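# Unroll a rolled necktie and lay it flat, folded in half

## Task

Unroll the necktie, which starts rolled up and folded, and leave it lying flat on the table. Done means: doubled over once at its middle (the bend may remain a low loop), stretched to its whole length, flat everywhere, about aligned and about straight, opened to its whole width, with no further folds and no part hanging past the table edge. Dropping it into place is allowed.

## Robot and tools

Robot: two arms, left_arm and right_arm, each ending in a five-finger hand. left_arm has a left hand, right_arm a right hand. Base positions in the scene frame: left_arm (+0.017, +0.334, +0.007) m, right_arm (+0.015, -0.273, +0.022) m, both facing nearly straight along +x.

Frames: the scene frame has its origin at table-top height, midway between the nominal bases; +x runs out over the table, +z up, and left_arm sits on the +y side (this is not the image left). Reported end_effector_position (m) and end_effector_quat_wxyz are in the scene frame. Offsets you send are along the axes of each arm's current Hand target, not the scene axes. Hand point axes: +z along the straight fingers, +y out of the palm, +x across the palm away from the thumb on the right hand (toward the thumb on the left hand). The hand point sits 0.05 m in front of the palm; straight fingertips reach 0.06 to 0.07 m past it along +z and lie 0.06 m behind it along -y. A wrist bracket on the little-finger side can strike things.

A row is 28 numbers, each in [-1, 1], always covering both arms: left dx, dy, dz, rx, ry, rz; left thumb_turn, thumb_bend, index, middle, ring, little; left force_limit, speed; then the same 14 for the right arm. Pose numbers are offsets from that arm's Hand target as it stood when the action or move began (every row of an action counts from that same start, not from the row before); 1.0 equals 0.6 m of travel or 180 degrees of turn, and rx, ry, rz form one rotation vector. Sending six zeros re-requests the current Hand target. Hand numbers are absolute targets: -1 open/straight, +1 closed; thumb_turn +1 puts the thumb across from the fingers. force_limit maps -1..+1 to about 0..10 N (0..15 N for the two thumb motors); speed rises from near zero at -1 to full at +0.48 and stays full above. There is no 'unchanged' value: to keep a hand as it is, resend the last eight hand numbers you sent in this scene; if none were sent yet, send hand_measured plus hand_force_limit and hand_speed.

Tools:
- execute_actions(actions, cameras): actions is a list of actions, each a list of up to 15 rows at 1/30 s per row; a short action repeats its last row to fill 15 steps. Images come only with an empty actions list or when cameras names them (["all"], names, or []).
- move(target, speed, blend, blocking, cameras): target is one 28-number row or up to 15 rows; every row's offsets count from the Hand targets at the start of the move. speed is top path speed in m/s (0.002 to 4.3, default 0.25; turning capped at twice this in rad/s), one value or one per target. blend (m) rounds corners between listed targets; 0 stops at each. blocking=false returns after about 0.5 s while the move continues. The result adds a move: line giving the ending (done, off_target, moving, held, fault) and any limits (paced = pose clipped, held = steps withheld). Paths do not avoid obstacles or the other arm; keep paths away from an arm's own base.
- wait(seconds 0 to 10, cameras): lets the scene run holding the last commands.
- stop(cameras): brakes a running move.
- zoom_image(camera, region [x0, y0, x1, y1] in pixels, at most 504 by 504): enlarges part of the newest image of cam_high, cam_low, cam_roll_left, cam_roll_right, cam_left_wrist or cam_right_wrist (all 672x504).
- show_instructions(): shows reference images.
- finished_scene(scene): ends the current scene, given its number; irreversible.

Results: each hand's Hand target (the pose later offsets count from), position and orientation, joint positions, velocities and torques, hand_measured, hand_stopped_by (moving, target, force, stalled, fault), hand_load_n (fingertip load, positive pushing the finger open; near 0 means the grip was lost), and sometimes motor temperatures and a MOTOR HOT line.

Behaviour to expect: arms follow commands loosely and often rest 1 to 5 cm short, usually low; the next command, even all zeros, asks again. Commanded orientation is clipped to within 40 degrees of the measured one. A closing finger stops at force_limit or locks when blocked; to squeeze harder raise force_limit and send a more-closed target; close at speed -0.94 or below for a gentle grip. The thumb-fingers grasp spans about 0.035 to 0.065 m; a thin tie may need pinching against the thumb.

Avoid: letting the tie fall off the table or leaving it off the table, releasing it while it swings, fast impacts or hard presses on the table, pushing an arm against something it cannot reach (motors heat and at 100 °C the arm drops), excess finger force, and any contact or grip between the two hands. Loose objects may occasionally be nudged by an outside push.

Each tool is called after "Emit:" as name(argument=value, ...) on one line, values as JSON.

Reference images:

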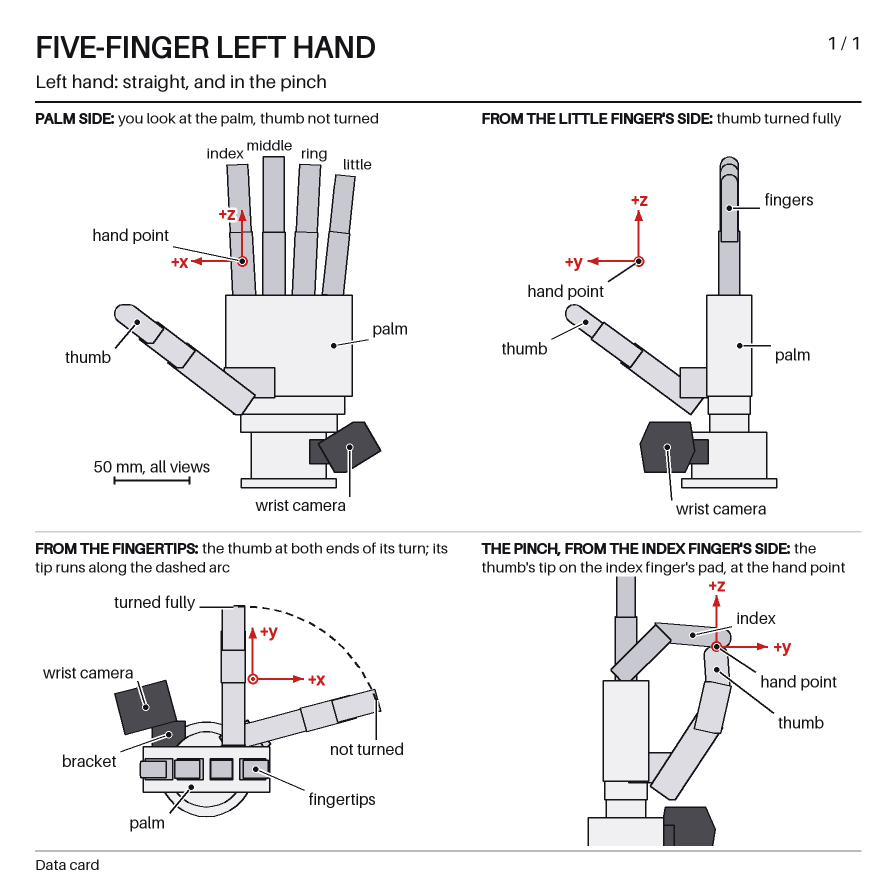

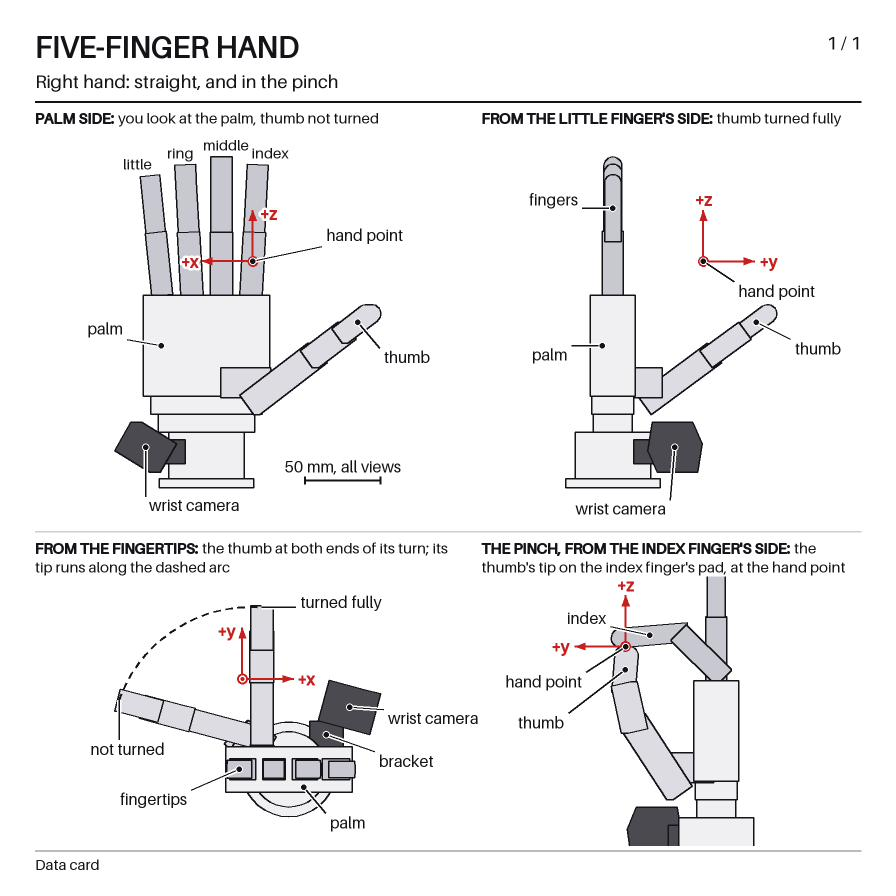

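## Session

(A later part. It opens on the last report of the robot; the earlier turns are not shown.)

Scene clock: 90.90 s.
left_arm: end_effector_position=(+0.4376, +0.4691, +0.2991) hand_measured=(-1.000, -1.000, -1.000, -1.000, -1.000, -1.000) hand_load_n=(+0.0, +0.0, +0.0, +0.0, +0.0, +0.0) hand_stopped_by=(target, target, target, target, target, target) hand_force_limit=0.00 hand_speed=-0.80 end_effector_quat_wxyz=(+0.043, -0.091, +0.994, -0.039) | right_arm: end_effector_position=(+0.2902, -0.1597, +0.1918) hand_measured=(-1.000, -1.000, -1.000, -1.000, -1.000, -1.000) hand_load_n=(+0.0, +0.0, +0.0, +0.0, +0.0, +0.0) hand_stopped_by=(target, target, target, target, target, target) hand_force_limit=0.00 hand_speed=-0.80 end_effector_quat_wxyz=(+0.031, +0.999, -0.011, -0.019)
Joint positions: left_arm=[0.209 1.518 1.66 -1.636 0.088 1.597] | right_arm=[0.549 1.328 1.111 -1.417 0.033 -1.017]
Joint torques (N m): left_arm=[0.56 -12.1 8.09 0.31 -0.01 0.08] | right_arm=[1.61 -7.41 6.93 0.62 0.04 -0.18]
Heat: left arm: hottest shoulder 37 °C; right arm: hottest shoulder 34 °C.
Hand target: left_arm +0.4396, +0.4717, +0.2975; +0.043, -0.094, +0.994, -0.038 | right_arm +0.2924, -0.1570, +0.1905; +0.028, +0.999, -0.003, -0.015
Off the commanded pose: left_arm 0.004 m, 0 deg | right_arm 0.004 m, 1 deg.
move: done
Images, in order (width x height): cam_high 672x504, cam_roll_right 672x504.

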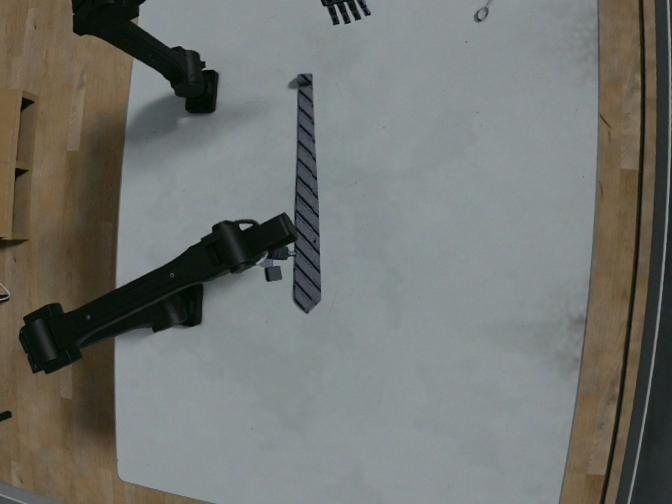

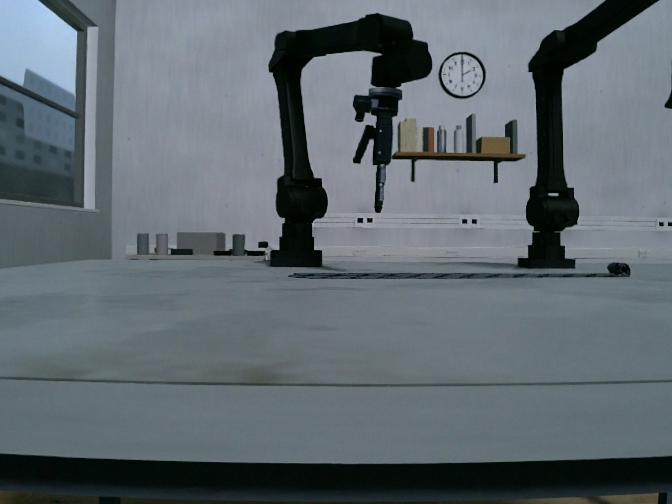

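Emit:
move(target=[0.300,-0.121,0.166,-0.024,0.027,0.06,-1,-1,-1,-1,-1,-1,0,-0.8,0,0,0.21,0,0,0,-1,-1,-1,-1,-1,-1,0,-0.8], speed=0.15, cameras=["cam_high","cam_roll_right","cam_low"])

Emit:
zoom_image(camera="cam_roll_right", region=[330, 180, 450, 290])

Emit:
zoom_image(camera="cam_roll_right", region=[550, 180, 670, 290])

Scene clock: 106.50 s.
left_arm: end_effector_position=(+0.2890, +0.3621, +0.1931) hand_measured=(-1.000, -1.000, -1.000, -1.000, -1.000, -1.000) hand_load_n=(+0.0, +0.0, +0.0, +0.0, +0.0, +0.0) hand_stopped_by=(target, target, target, target, target, target) hand_force_limit=0.00 hand_speed=-0.80 end_effector_quat_wxyz=(-0.002, +0.001, +1.000, -0.002) | right_arm: end_effector_position=(+0.2872, -0.1623, +0.0720) hand_measured=(-1.000, -1.000, -1.000, -1.000, -1.000, -1.000) hand_load_n=(+0.0, +0.0, +0.0, +0.0, -0.5, +0.0) hand_stopped_by=(target, target, target, target, target, target) hand_force_limit=0.00 hand_speed=-0.80 end_effector_quat_wxyz=(+0.027, +1.000, -0.005, -0.012)
Joint positions: left_arm=[-0.106 1.143 1.015 -1.446 0.004 1.471] | right_arm=[0.549 1.432 0.876 -1.063 0.033 -1.028]
Joint torques (N m): left_arm=[-0.67 -7 6.72 0.4 -0.13 -0.06] | right_arm=[0.62 -6.77 5.57 0.96 0.06 -0.18]
Heat: left arm: hottest shoulder 37 °C; right arm: hottest shoulder 34 °C.
Hand target: left_arm +0.2863, +0.3594, +0.1904; +0.001, +0.000, +1.000, -0.001 | right_arm +0.2884, -0.1640, +0.0647; +0.028, +0.999, -0.003, -0.016
Off the commanded pose: left_arm 0.005 m, 0 deg | right_arm 0.008 m, 0 deg.
move: done
Images, in order (width x height): cam_high 672x504, cam_low 672x504, cam_roll_right 672x504.

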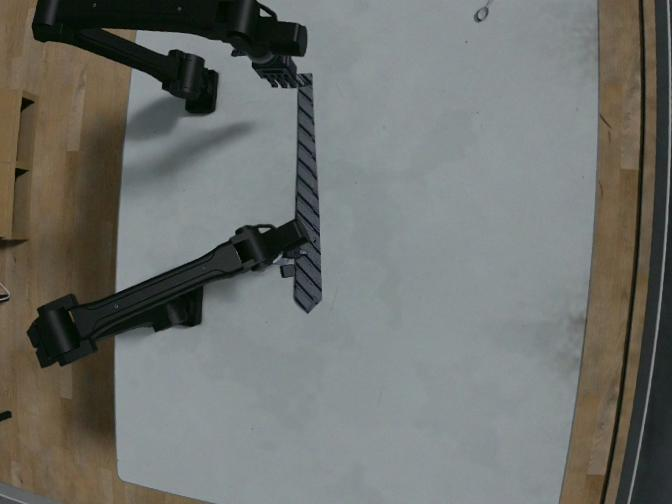

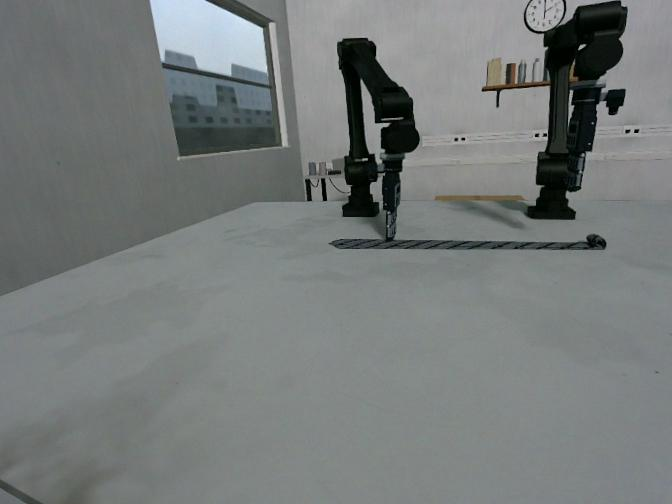

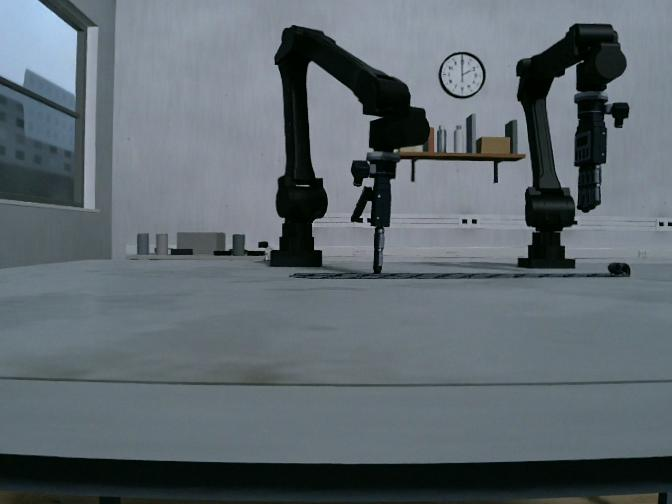

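Scaled by 4.200 from the camera's 672x504 image, which has a finer 960x720 frame.

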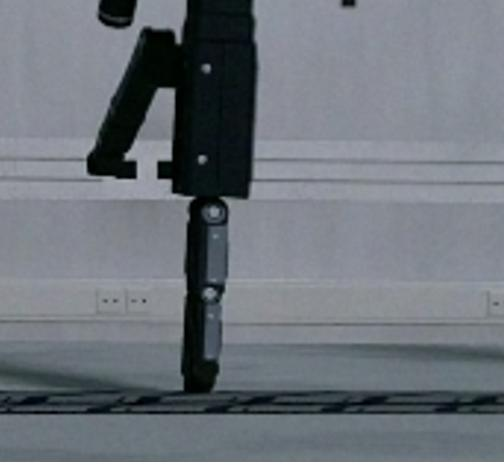

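Scaled by 4.200 from the camera's 672x504 image, which has a finer 960x720 frame.

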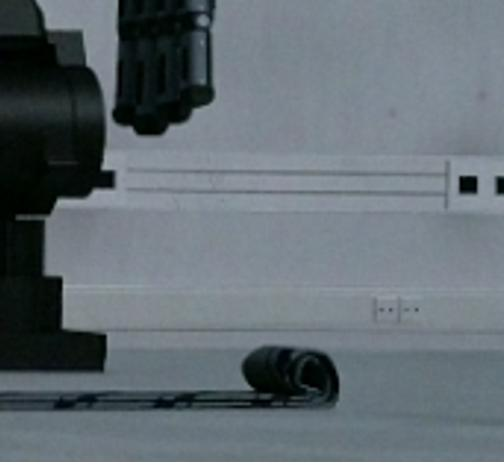

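Emit:
zoom_image(camera="cam_high", region=[240, 30, 340, 110])

Scaled by 5.040 from the camera's 672x504 image, which has a finer 960x720 frame.

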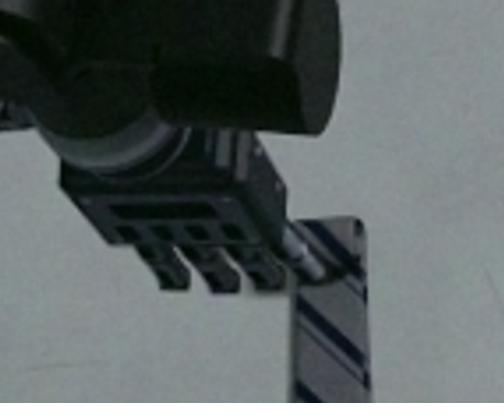

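Emit:
move(target=[[-0.01,0,0.178,0,0,0,-1,-1,-1,-1,-1,-1,0,-0.8,0,0,0.02,0,0,0,-1,-1,-1,-1,-1,-1,0,-0.8],[-0.01,0.25,0.175,0,0,0,-1,-1,-1,-1,-1,-1,0,-0.8,0,0,0.02,0,0,0,-1,-1,-1,-1,-1,-1,0,-0.8]], speed=0.12, cameras=["cam_high","cam_roll_right","cam_roll_left"])

Emit:
zoom_image(camera="cam_roll_left", region=[400, 210, 540, 300])

Scene clock: 122.97 s.
left_arm: end_effector_position=(+0.2769, +0.5005, +0.0799) hand_measured=(-1.000, -1.000, -1.000, -1.000, -1.000, -1.000) hand_load_n=(+0.0, +0.0, +0.0, +0.0, +0.0, -0.5) hand_stopped_by=(target, target, target, target, target, target) hand_force_limit=0.00 hand_speed=-0.80 end_effector_quat_wxyz=(-0.011, -0.002, +1.000, -0.004) | right_arm: end_effector_position=(+0.2871, -0.1623, +0.0711) hand_measured=(-1.000, -1.000, -1.000, -1.000, -1.000, -1.000) hand_load_n=(+0.0, +0.0, +0.0, -1.0, -1.5, +0.0) hand_stopped_by=(target, target, target, target, target, target) hand_force_limit=0.00 hand_speed=-0.80 end_effector_quat_wxyz=(+0.025, +1.000, -0.005, -0.010)
Joint positions: left_arm=[0.349 1.271 0.805 -1.129 0.001 1.92] | right_arm=[0.549 1.43 0.872 -1.057 0.033 -1.028]
Joint torques (N m): left_arm=[0.97 -5.66 9.46 0.38 0 0.2] | right_arm=[0.56 -5.42 4.4 2.19 0.05 -0.18]
Heat: left arm: hottest shoulder 37 °C; right arm: hottest shoulder 34 °C.
Hand target: left_arm +0.2923, +0.5092, +0.0851; +0.001, +0.000, +1.000, -0.001 | right_arm +0.2882, -0.1646, +0.0529; +0.028, +0.999, -0.003, -0.015
Off the commanded pose: left_arm 0.019 m, 1 deg | right_arm 0.019 m, 1 deg.
move: off_target (left_arm, right_arm)
Images, in order (width x height): cam_high 672x504, cam_roll_left 672x504, cam_roll_right 672x504.

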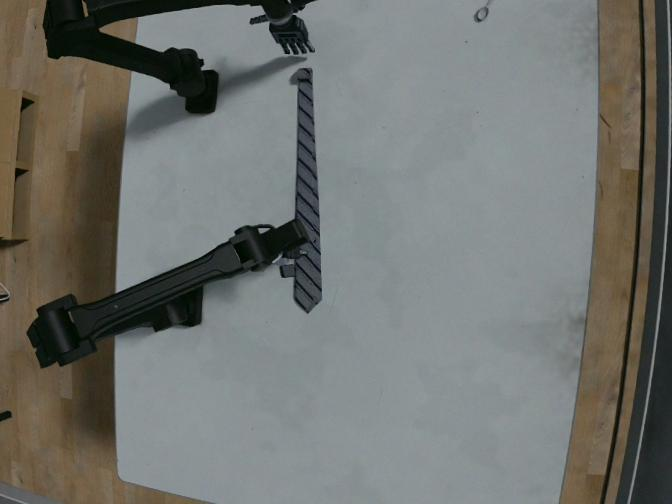

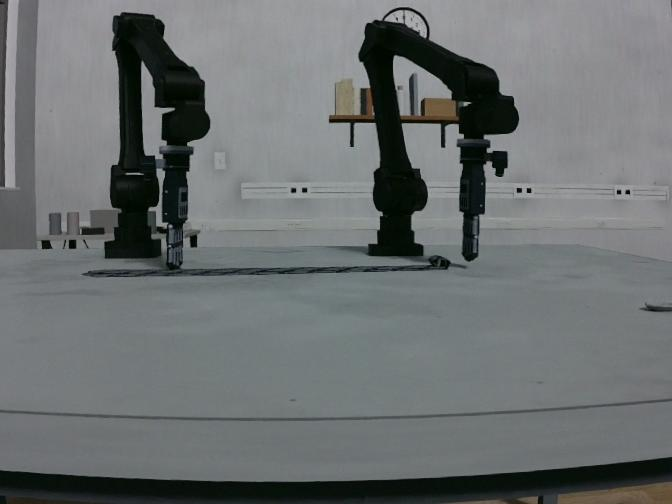

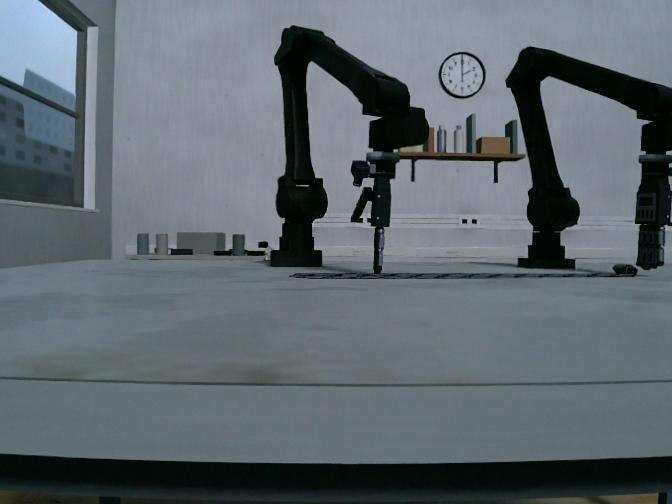

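Scaled by 3.600 from the camera's 672x504 image, which has a finer 960x720 frame.

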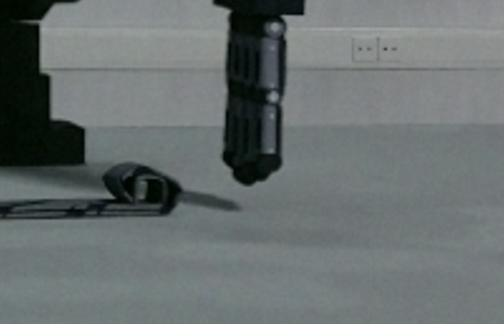

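Emit:
move(target=[[0,0,-0.142,0,0,0,-1,-1,-1,-1,-1,-1,0,-0.8,0,0,0,0,0,0,-1,-1,-1,-1,-1,-1,0,-0.8],[-0.01,-0.315,-0.142,-0.139,0,0,-1,-1,-1,-1,-1,-1,0,-0.8,0,0,0,0,0,0,-1,-1,-1,-1,-1,-1,0,-0.8],[-0.01,-0.315,-0.04,-0.139,0,0,-1,-1,-1,-1,-1,-1,0,-0.8,0,0,0,0,0,0,-1,-1,-1,-1,-1,-1,0,-0.8]], speed=0.25, blend=0.02, cameras=["cam_high","cam_roll_right","cam_roll_left"])

Emit:
zoom_image(camera="cam_roll_left", region=[360, 190, 500, 290])

Emit:
zoom_image(camera="cam_high", region=[260, 40, 360, 120])

Scene clock: 139.67 s.
left_arm: end_effector_position=(+0.3017, +0.3199, +0.1171) hand_measured=(-1.000, -1.000, -1.000, -1.000, -1.000, -1.000) hand_load_n=(+0.0, +0.0, +0.0, +0.0, +0.0, +0.5) hand_stopped_by=(target, target, target, target, target, target) hand_force_limit=0.00 hand_speed=-0.80 end_effector_quat_wxyz=(+0.007, +0.003, +0.977, +0.212) | right_arm: end_effector_position=(+0.2871, -0.1623, +0.0711) hand_measured=(-1.000, -1.000, -1.000, -1.000, -1.000, -1.000) hand_load_n=(+0.0, +0.0, +0.0, -1.0, -1.0, +0.0) hand_stopped_by=(target, target, target, target, target, target) hand_force_limit=0.00 hand_speed=-0.80 end_effector_quat_wxyz=(+0.025, +1.000, -0.005, -0.010)
Joint positions: left_arm=[-0.449 1.395 0.904 -1.259 -0.389 1.097] | right_arm=[0.549 1.43 0.872 -1.057 0.033 -1.028]
Joint torques (N m): left_arm=[0.03 -7.71 5.75 -0.06 -0.44 -0.04] | right_arm=[0.5 -5.48 4.4 2.18 0.06 -0.18]
Heat: left arm: hottest elbow 37 °C; right arm: hottest shoulder 33 °C.
Hand target: left_arm +0.2985, +0.3203, +0.1095; +0.001, -0.001, +0.976, +0.216 | right_arm +0.2882, -0.1646, +0.0529; +0.028, +0.999, -0.003, -0.015
Off the commanded pose: left_arm 0.008 m, 1 deg | right_arm 0.018 m, 1 deg.
move: off_target (right_arm)
Images, in order (width x height): cam_high 672x504, cam_roll_left 672x504, cam_roll_right 672x504.

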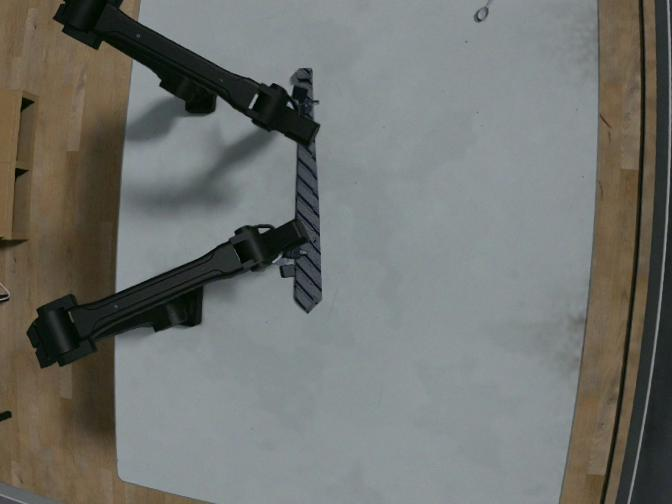

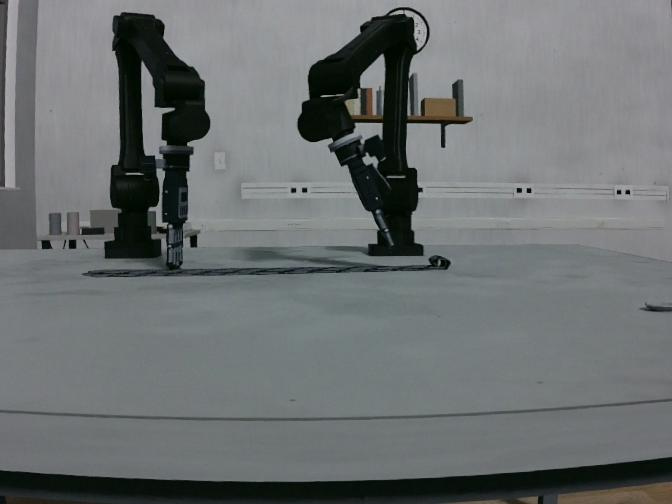

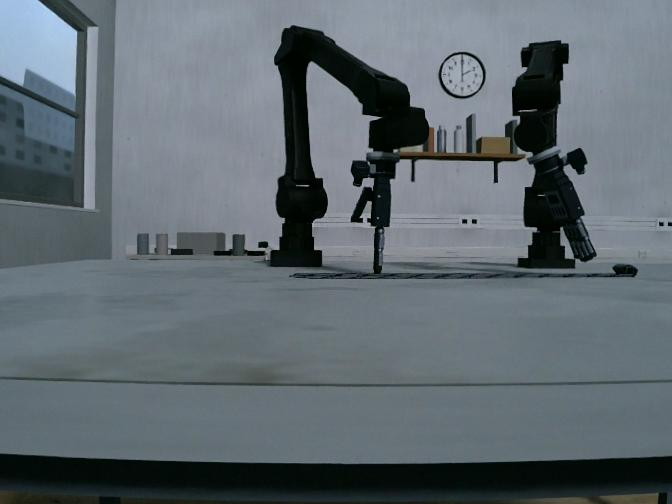

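Scaled by 3.600 from the camera's 672x504 image, which has a finer 960x720 frame.

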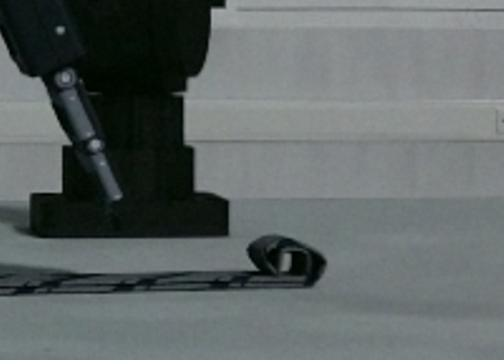

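Scaled by 5.040 from the camera's 672x504 image, which has a finer 960x720 frame.

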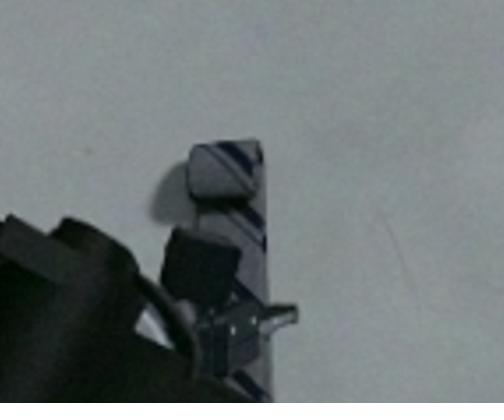

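Emit:
move(target=[[0,-0.0123,0.0263,0,0,0,-1,-1,-1,-1,-1,-1,0,-0.8,0,0,0,0,0,0,-1,-1,-1,-1,-1,-1,0,-0.8],[-0.01,0.18,0.108,0,0,0,-1,-1,-1,-1,-1,-1,0,-0.8,0,0,0,0,0,0,-1,-1,-1,-1,-1,-1,0,-0.8]], speed=0.12, cameras=["cam_high","cam_roll_left"])

Emit:
zoom_image(camera="cam_roll_left", region=[380, 190, 520, 290])

Scene clock: 148.53 s.
left_arm: end_effector_position=(+0.3088, +0.4420, +0.0981) hand_measured=(-1.000, -1.000, -1.000, -1.000, -1.000, -1.000) hand_load_n=(+0.0, +0.0, +0.5, +0.0, +0.0, +0.0) hand_stopped_by=(target, target, target, target, target, target) hand_force_limit=0.00 hand_speed=-0.80 end_effector_quat_wxyz=(+0.000, -0.002, +0.976, +0.216) | right_arm: end_effector_position=(+0.2873, -0.1623, +0.0711) hand_measured=(-1.000, -1.000, -1.000, -1.000, -1.000, -1.000) hand_load_n=(+0.0, +0.0, +0.0, -1.5, -0.5, +0.0) hand_stopped_by=(target, target, target, target, target, target) hand_force_limit=0.00 hand_speed=-0.80 end_effector_quat_wxyz=(+0.025, +1.000, -0.005, -0.010)
Joint positions: left_arm=[-0.09 1.339 0.791 -1.063 -0.434 1.472] | right_arm=[0.549 1.43 0.872 -1.056 0.033 -1.03]
Joint torques (N m): left_arm=[0.97 -8.94 5.44 0.32 -0.42 0.21] | right_arm=[0.56 -5.42 4.38 2.17 0.05 -0.17]
Heat: left arm: hottest shoulder 36 °C; right arm: hottest shoulder 33 °C.
Hand target: left_arm +0.3044, +0.4454, +0.0963; +0.001, -0.001, +0.976, +0.216 | right_arm +0.2882, -0.1646, +0.0529; +0.028, +0.999, -0.003, -0.015
Off the commanded pose: left_arm 0.006 m, 0 deg | right_arm 0.018 m, 1 deg.
move: off_target (right_arm)
Images, in order (width x height): cam_high 672x504, cam_roll_left 672x504.

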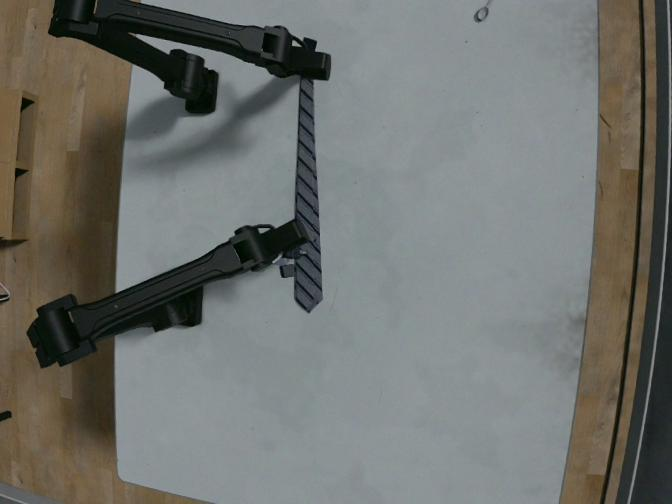

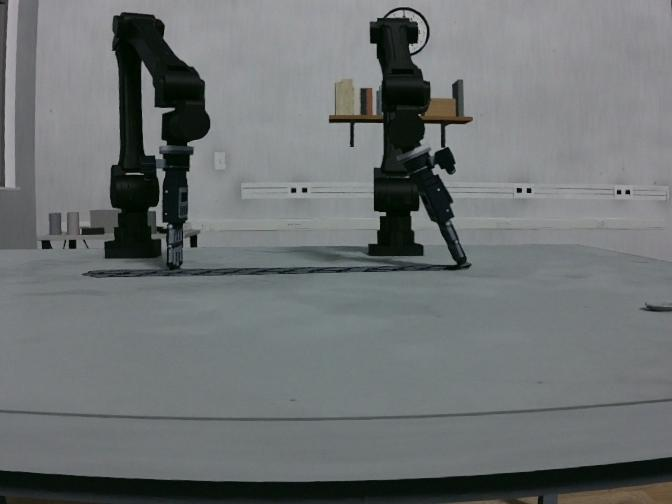

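Scaled by 3.600 from the camera's 672x504 image, which has a finer 960x720 frame.

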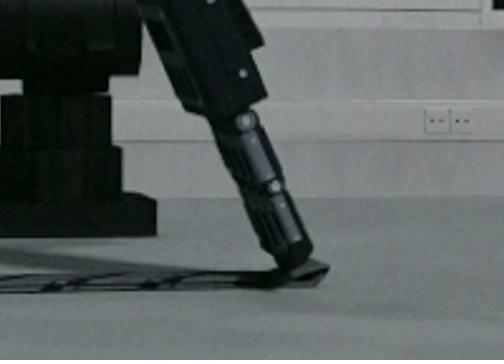

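Emit:
move(target=[[0,0.12,0.056,0,0,0,-1,-1,-1,-1,-1,-1,0,-0.8,0,0,0,0,0,0,-1,-1,-1,-1,-1,-1,0,-0.8],[0,0.05,-0.15,0,0,0,-1,-1,-1,-1,-1,-1,0,-0.8,0,0,0,0,0,0,-1,-1,-1,-1,-1,-1,0,-0.8]], speed=0.12, cameras=["cam_high","cam_roll_left","cam_low"])

Emit:
zoom_image(camera="cam_roll_left", region=[430, 230, 510, 290])

Emit:
zoom_image(camera="cam_low", region=[560, 210, 660, 270])

Scene clock: 155.50 s.
left_arm: end_effector_position=(+0.2898, +0.4400, +0.1730) hand_measured=(-1.000, -1.000, -1.000, -1.000, -1.000, -1.000) hand_load_n=(+0.0, +0.0, +0.0, +0.0, +0.0, +0.0) hand_stopped_by=(target, target, target, target, target, target) hand_force_limit=0.00 hand_speed=-0.80 end_effector_quat_wxyz=(-0.024, +0.005, +0.976, +0.217) | right_arm: end_effector_position=(+0.2873, -0.1623, +0.0711) hand_measured=(-1.000, -1.000, -1.000, -1.000, -1.000, -1.000) hand_load_n=(+0.0, +0.0, +0.0, -1.5, -1.0, +0.0) hand_stopped_by=(target, target, target, target, target, target) hand_force_limit=0.00 hand_speed=-0.80 end_effector_quat_wxyz=(+0.025, +1.000, -0.005, -0.010)
Joint positions: left_arm=[-0.101 1.226 0.902 -1.342 -0.431 1.463] | right_arm=[0.549 1.43 0.872 -1.056 0.033 -1.03]
Joint torques (N m): left_arm=[-0.79 -7.77 10.67 -0.68 -0.47 -0.04] | right_arm=[0.5 -5.42 4.41 2.19 0.05 -0.17]
Heat: left arm: hottest shoulder 36 °C; right arm: hottest shoulder 33 °C.
Hand target: left_arm +0.3041, +0.4348, +0.1905; +0.001, -0.001, +0.976, +0.216 | right_arm +0.2882, -0.1646, +0.0529; +0.028, +0.999, -0.003, -0.015
Off the commanded pose: left_arm 0.023 m, 3 deg | right_arm 0.018 m, 1 deg.
move: off_target (left_arm, right_arm)
Images, in order (width x height): cam_high 672x504, cam_low 672x504, cam_roll_left 672x504.

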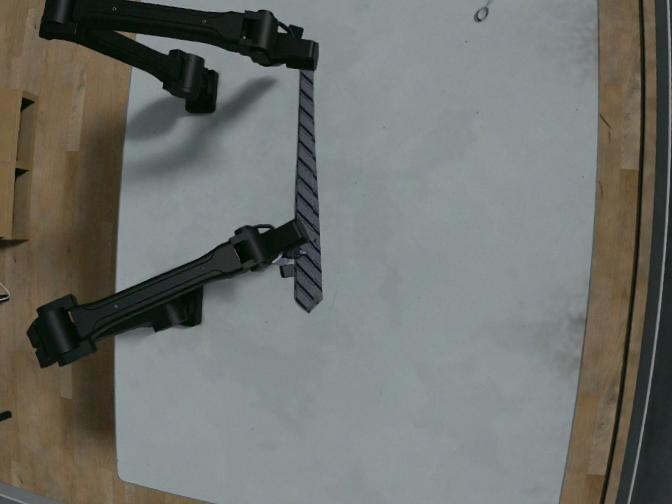

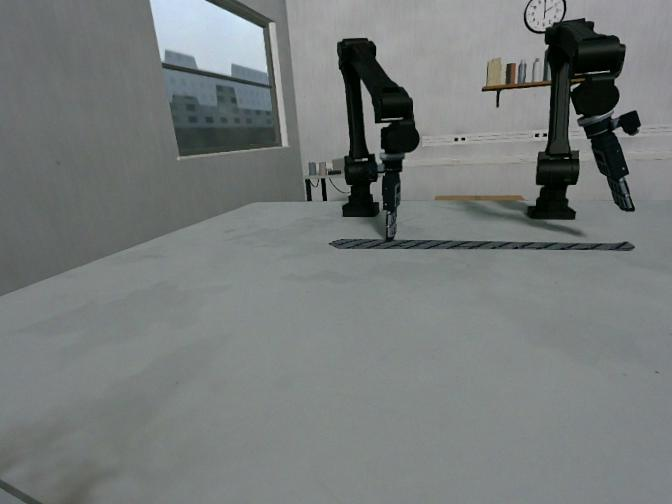

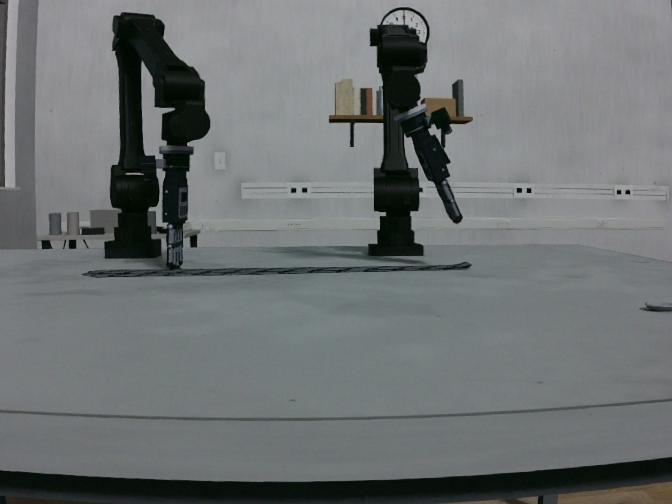

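Scaled by 6.300 from the camera's 672x504 image, which has a finer 960x720 frame.

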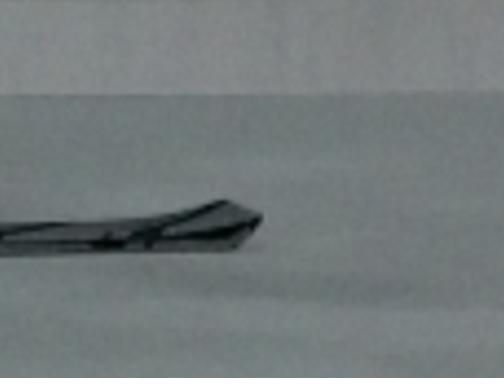

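Scaled by 5.040 from the camera's 672x504 image, which has a finer 960x720 frame.

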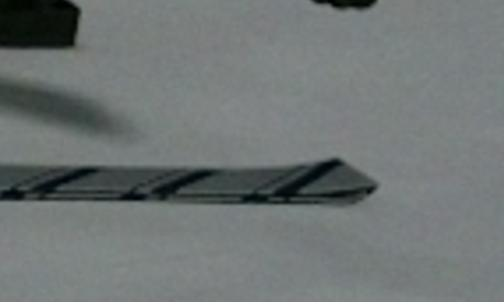

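Emit:
move(target=[-0.193,-0.037,0.02,0.139,0,0,-1,-1,-1,-1,-1,-1,0,-0.8,0,0,-0.22,0,0,0,-1,-1,-1,-1,-1,-1,0,-0.8], speed=0.2, cameras=["cam_left_wrist","cam_high"])

Emit:
zoom_image(camera="cam_left_wrist", region=[230, 150, 440, 330])

Emit:
zoom_image(camera="cam_high", region=[260, 20, 360, 120])

Scene clock: 163.67 s.
left_arm: end_effector_position=(+0.4039, +0.4138, +0.1616) hand_measured=(-1.000, -1.000, -1.000, -1.000, -1.000, -1.000) hand_load_n=(+0.0, +0.0, +0.0, +0.0, +0.0, +0.0) hand_stopped_by=(target, target, target, target, target, target) hand_force_limit=0.00 hand_speed=-0.80 end_effector_quat_wxyz=(-0.008, -0.001, +1.000, +0.000) | right_arm: end_effector_position=(+0.2836, -0.1645, +0.1726) hand_measured=(-1.000, -1.000, -1.000, -1.000, -1.000, -1.000) hand_load_n=(+0.0, +0.0, +0.0, +0.0, +0.0, +0.0) hand_stopped_by=(target, target, target, target, target, target) hand_force_limit=0.00 hand_speed=-0.80 end_effector_quat_wxyz=(+0.036, +0.999, -0.004, -0.028)
Joint positions: left_arm=[0.044 1.47 1.228 -1.344 -0.001 1.618] | right_arm=[0.549 1.334 1.06 -1.382 0.033 -1.03]
Joint torques (N m): left_arm=[1.26 -9.64 11.18 -0.5 0.02 0.21] | right_arm=[1.49 -7.65 9.58 -0.25 0.03 -0.05]
Heat: left arm: hottest elbow 36 °C; right arm: hottest shoulder 33 °C.
Hand target: left_arm +0.4200, +0.4198, +0.1705; +0.001, +0.000, +1.000, -0.001 | right_arm +0.2922, -0.1574, +0.1845; +0.028, +0.999, -0.003, -0.016
Off the commanded pose: left_arm 0.019 m, 1 deg | right_arm 0.016 m, 2 deg.
move: off_target (left_arm, right_arm)
camera_calibration:
cam_left_wrist: T_world_to_cam=[[-0.293111, -0.95601, -0.0113902, 0.521012], [-0.812171, 0.242689, 0.530546, 0.140901], [-0.504444, 0.16476, -0.847579, 0.386814], [0, 0, 0, 1]] pos_world=[0.462276, 0.400166, 0.259035]
Images, in order (width x height): cam_high 672x504, cam_left_wrist 672x504.

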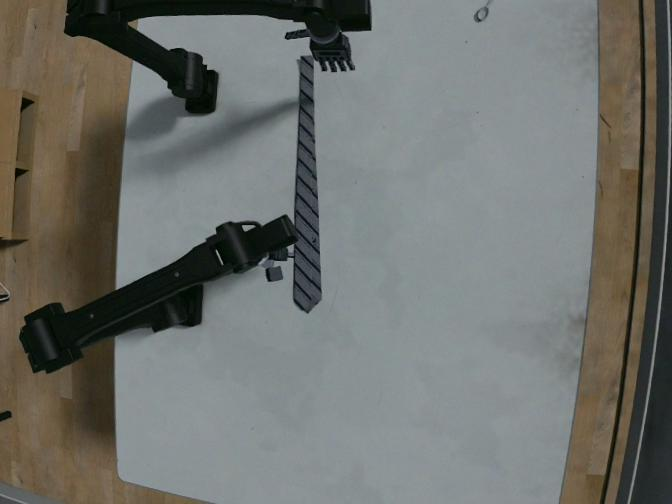

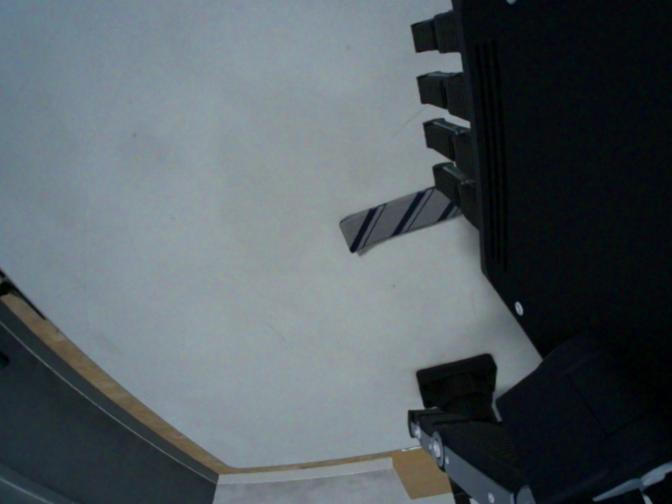

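Scaled by 2.400 from the camera's 672x504 image, which has a finer 960x720 frame.

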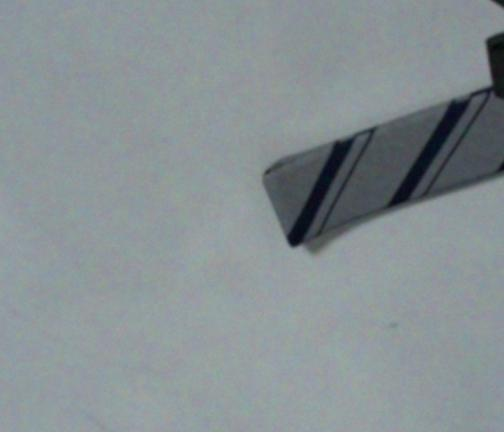

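Scaled by 5.040 from the camera's 672x504 image, which has a finer 960x720 frame.

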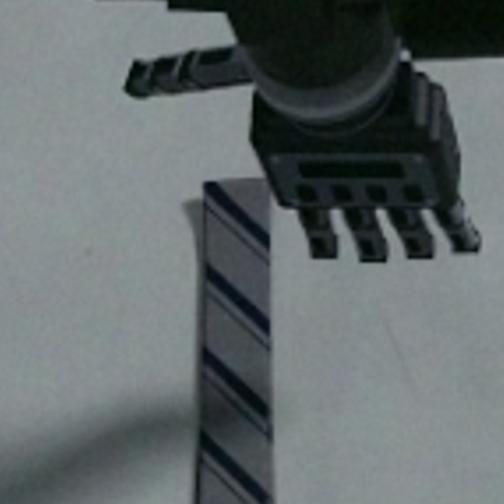

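Emit:
finished_scene(scene=2)

The scene is finished: the task was done.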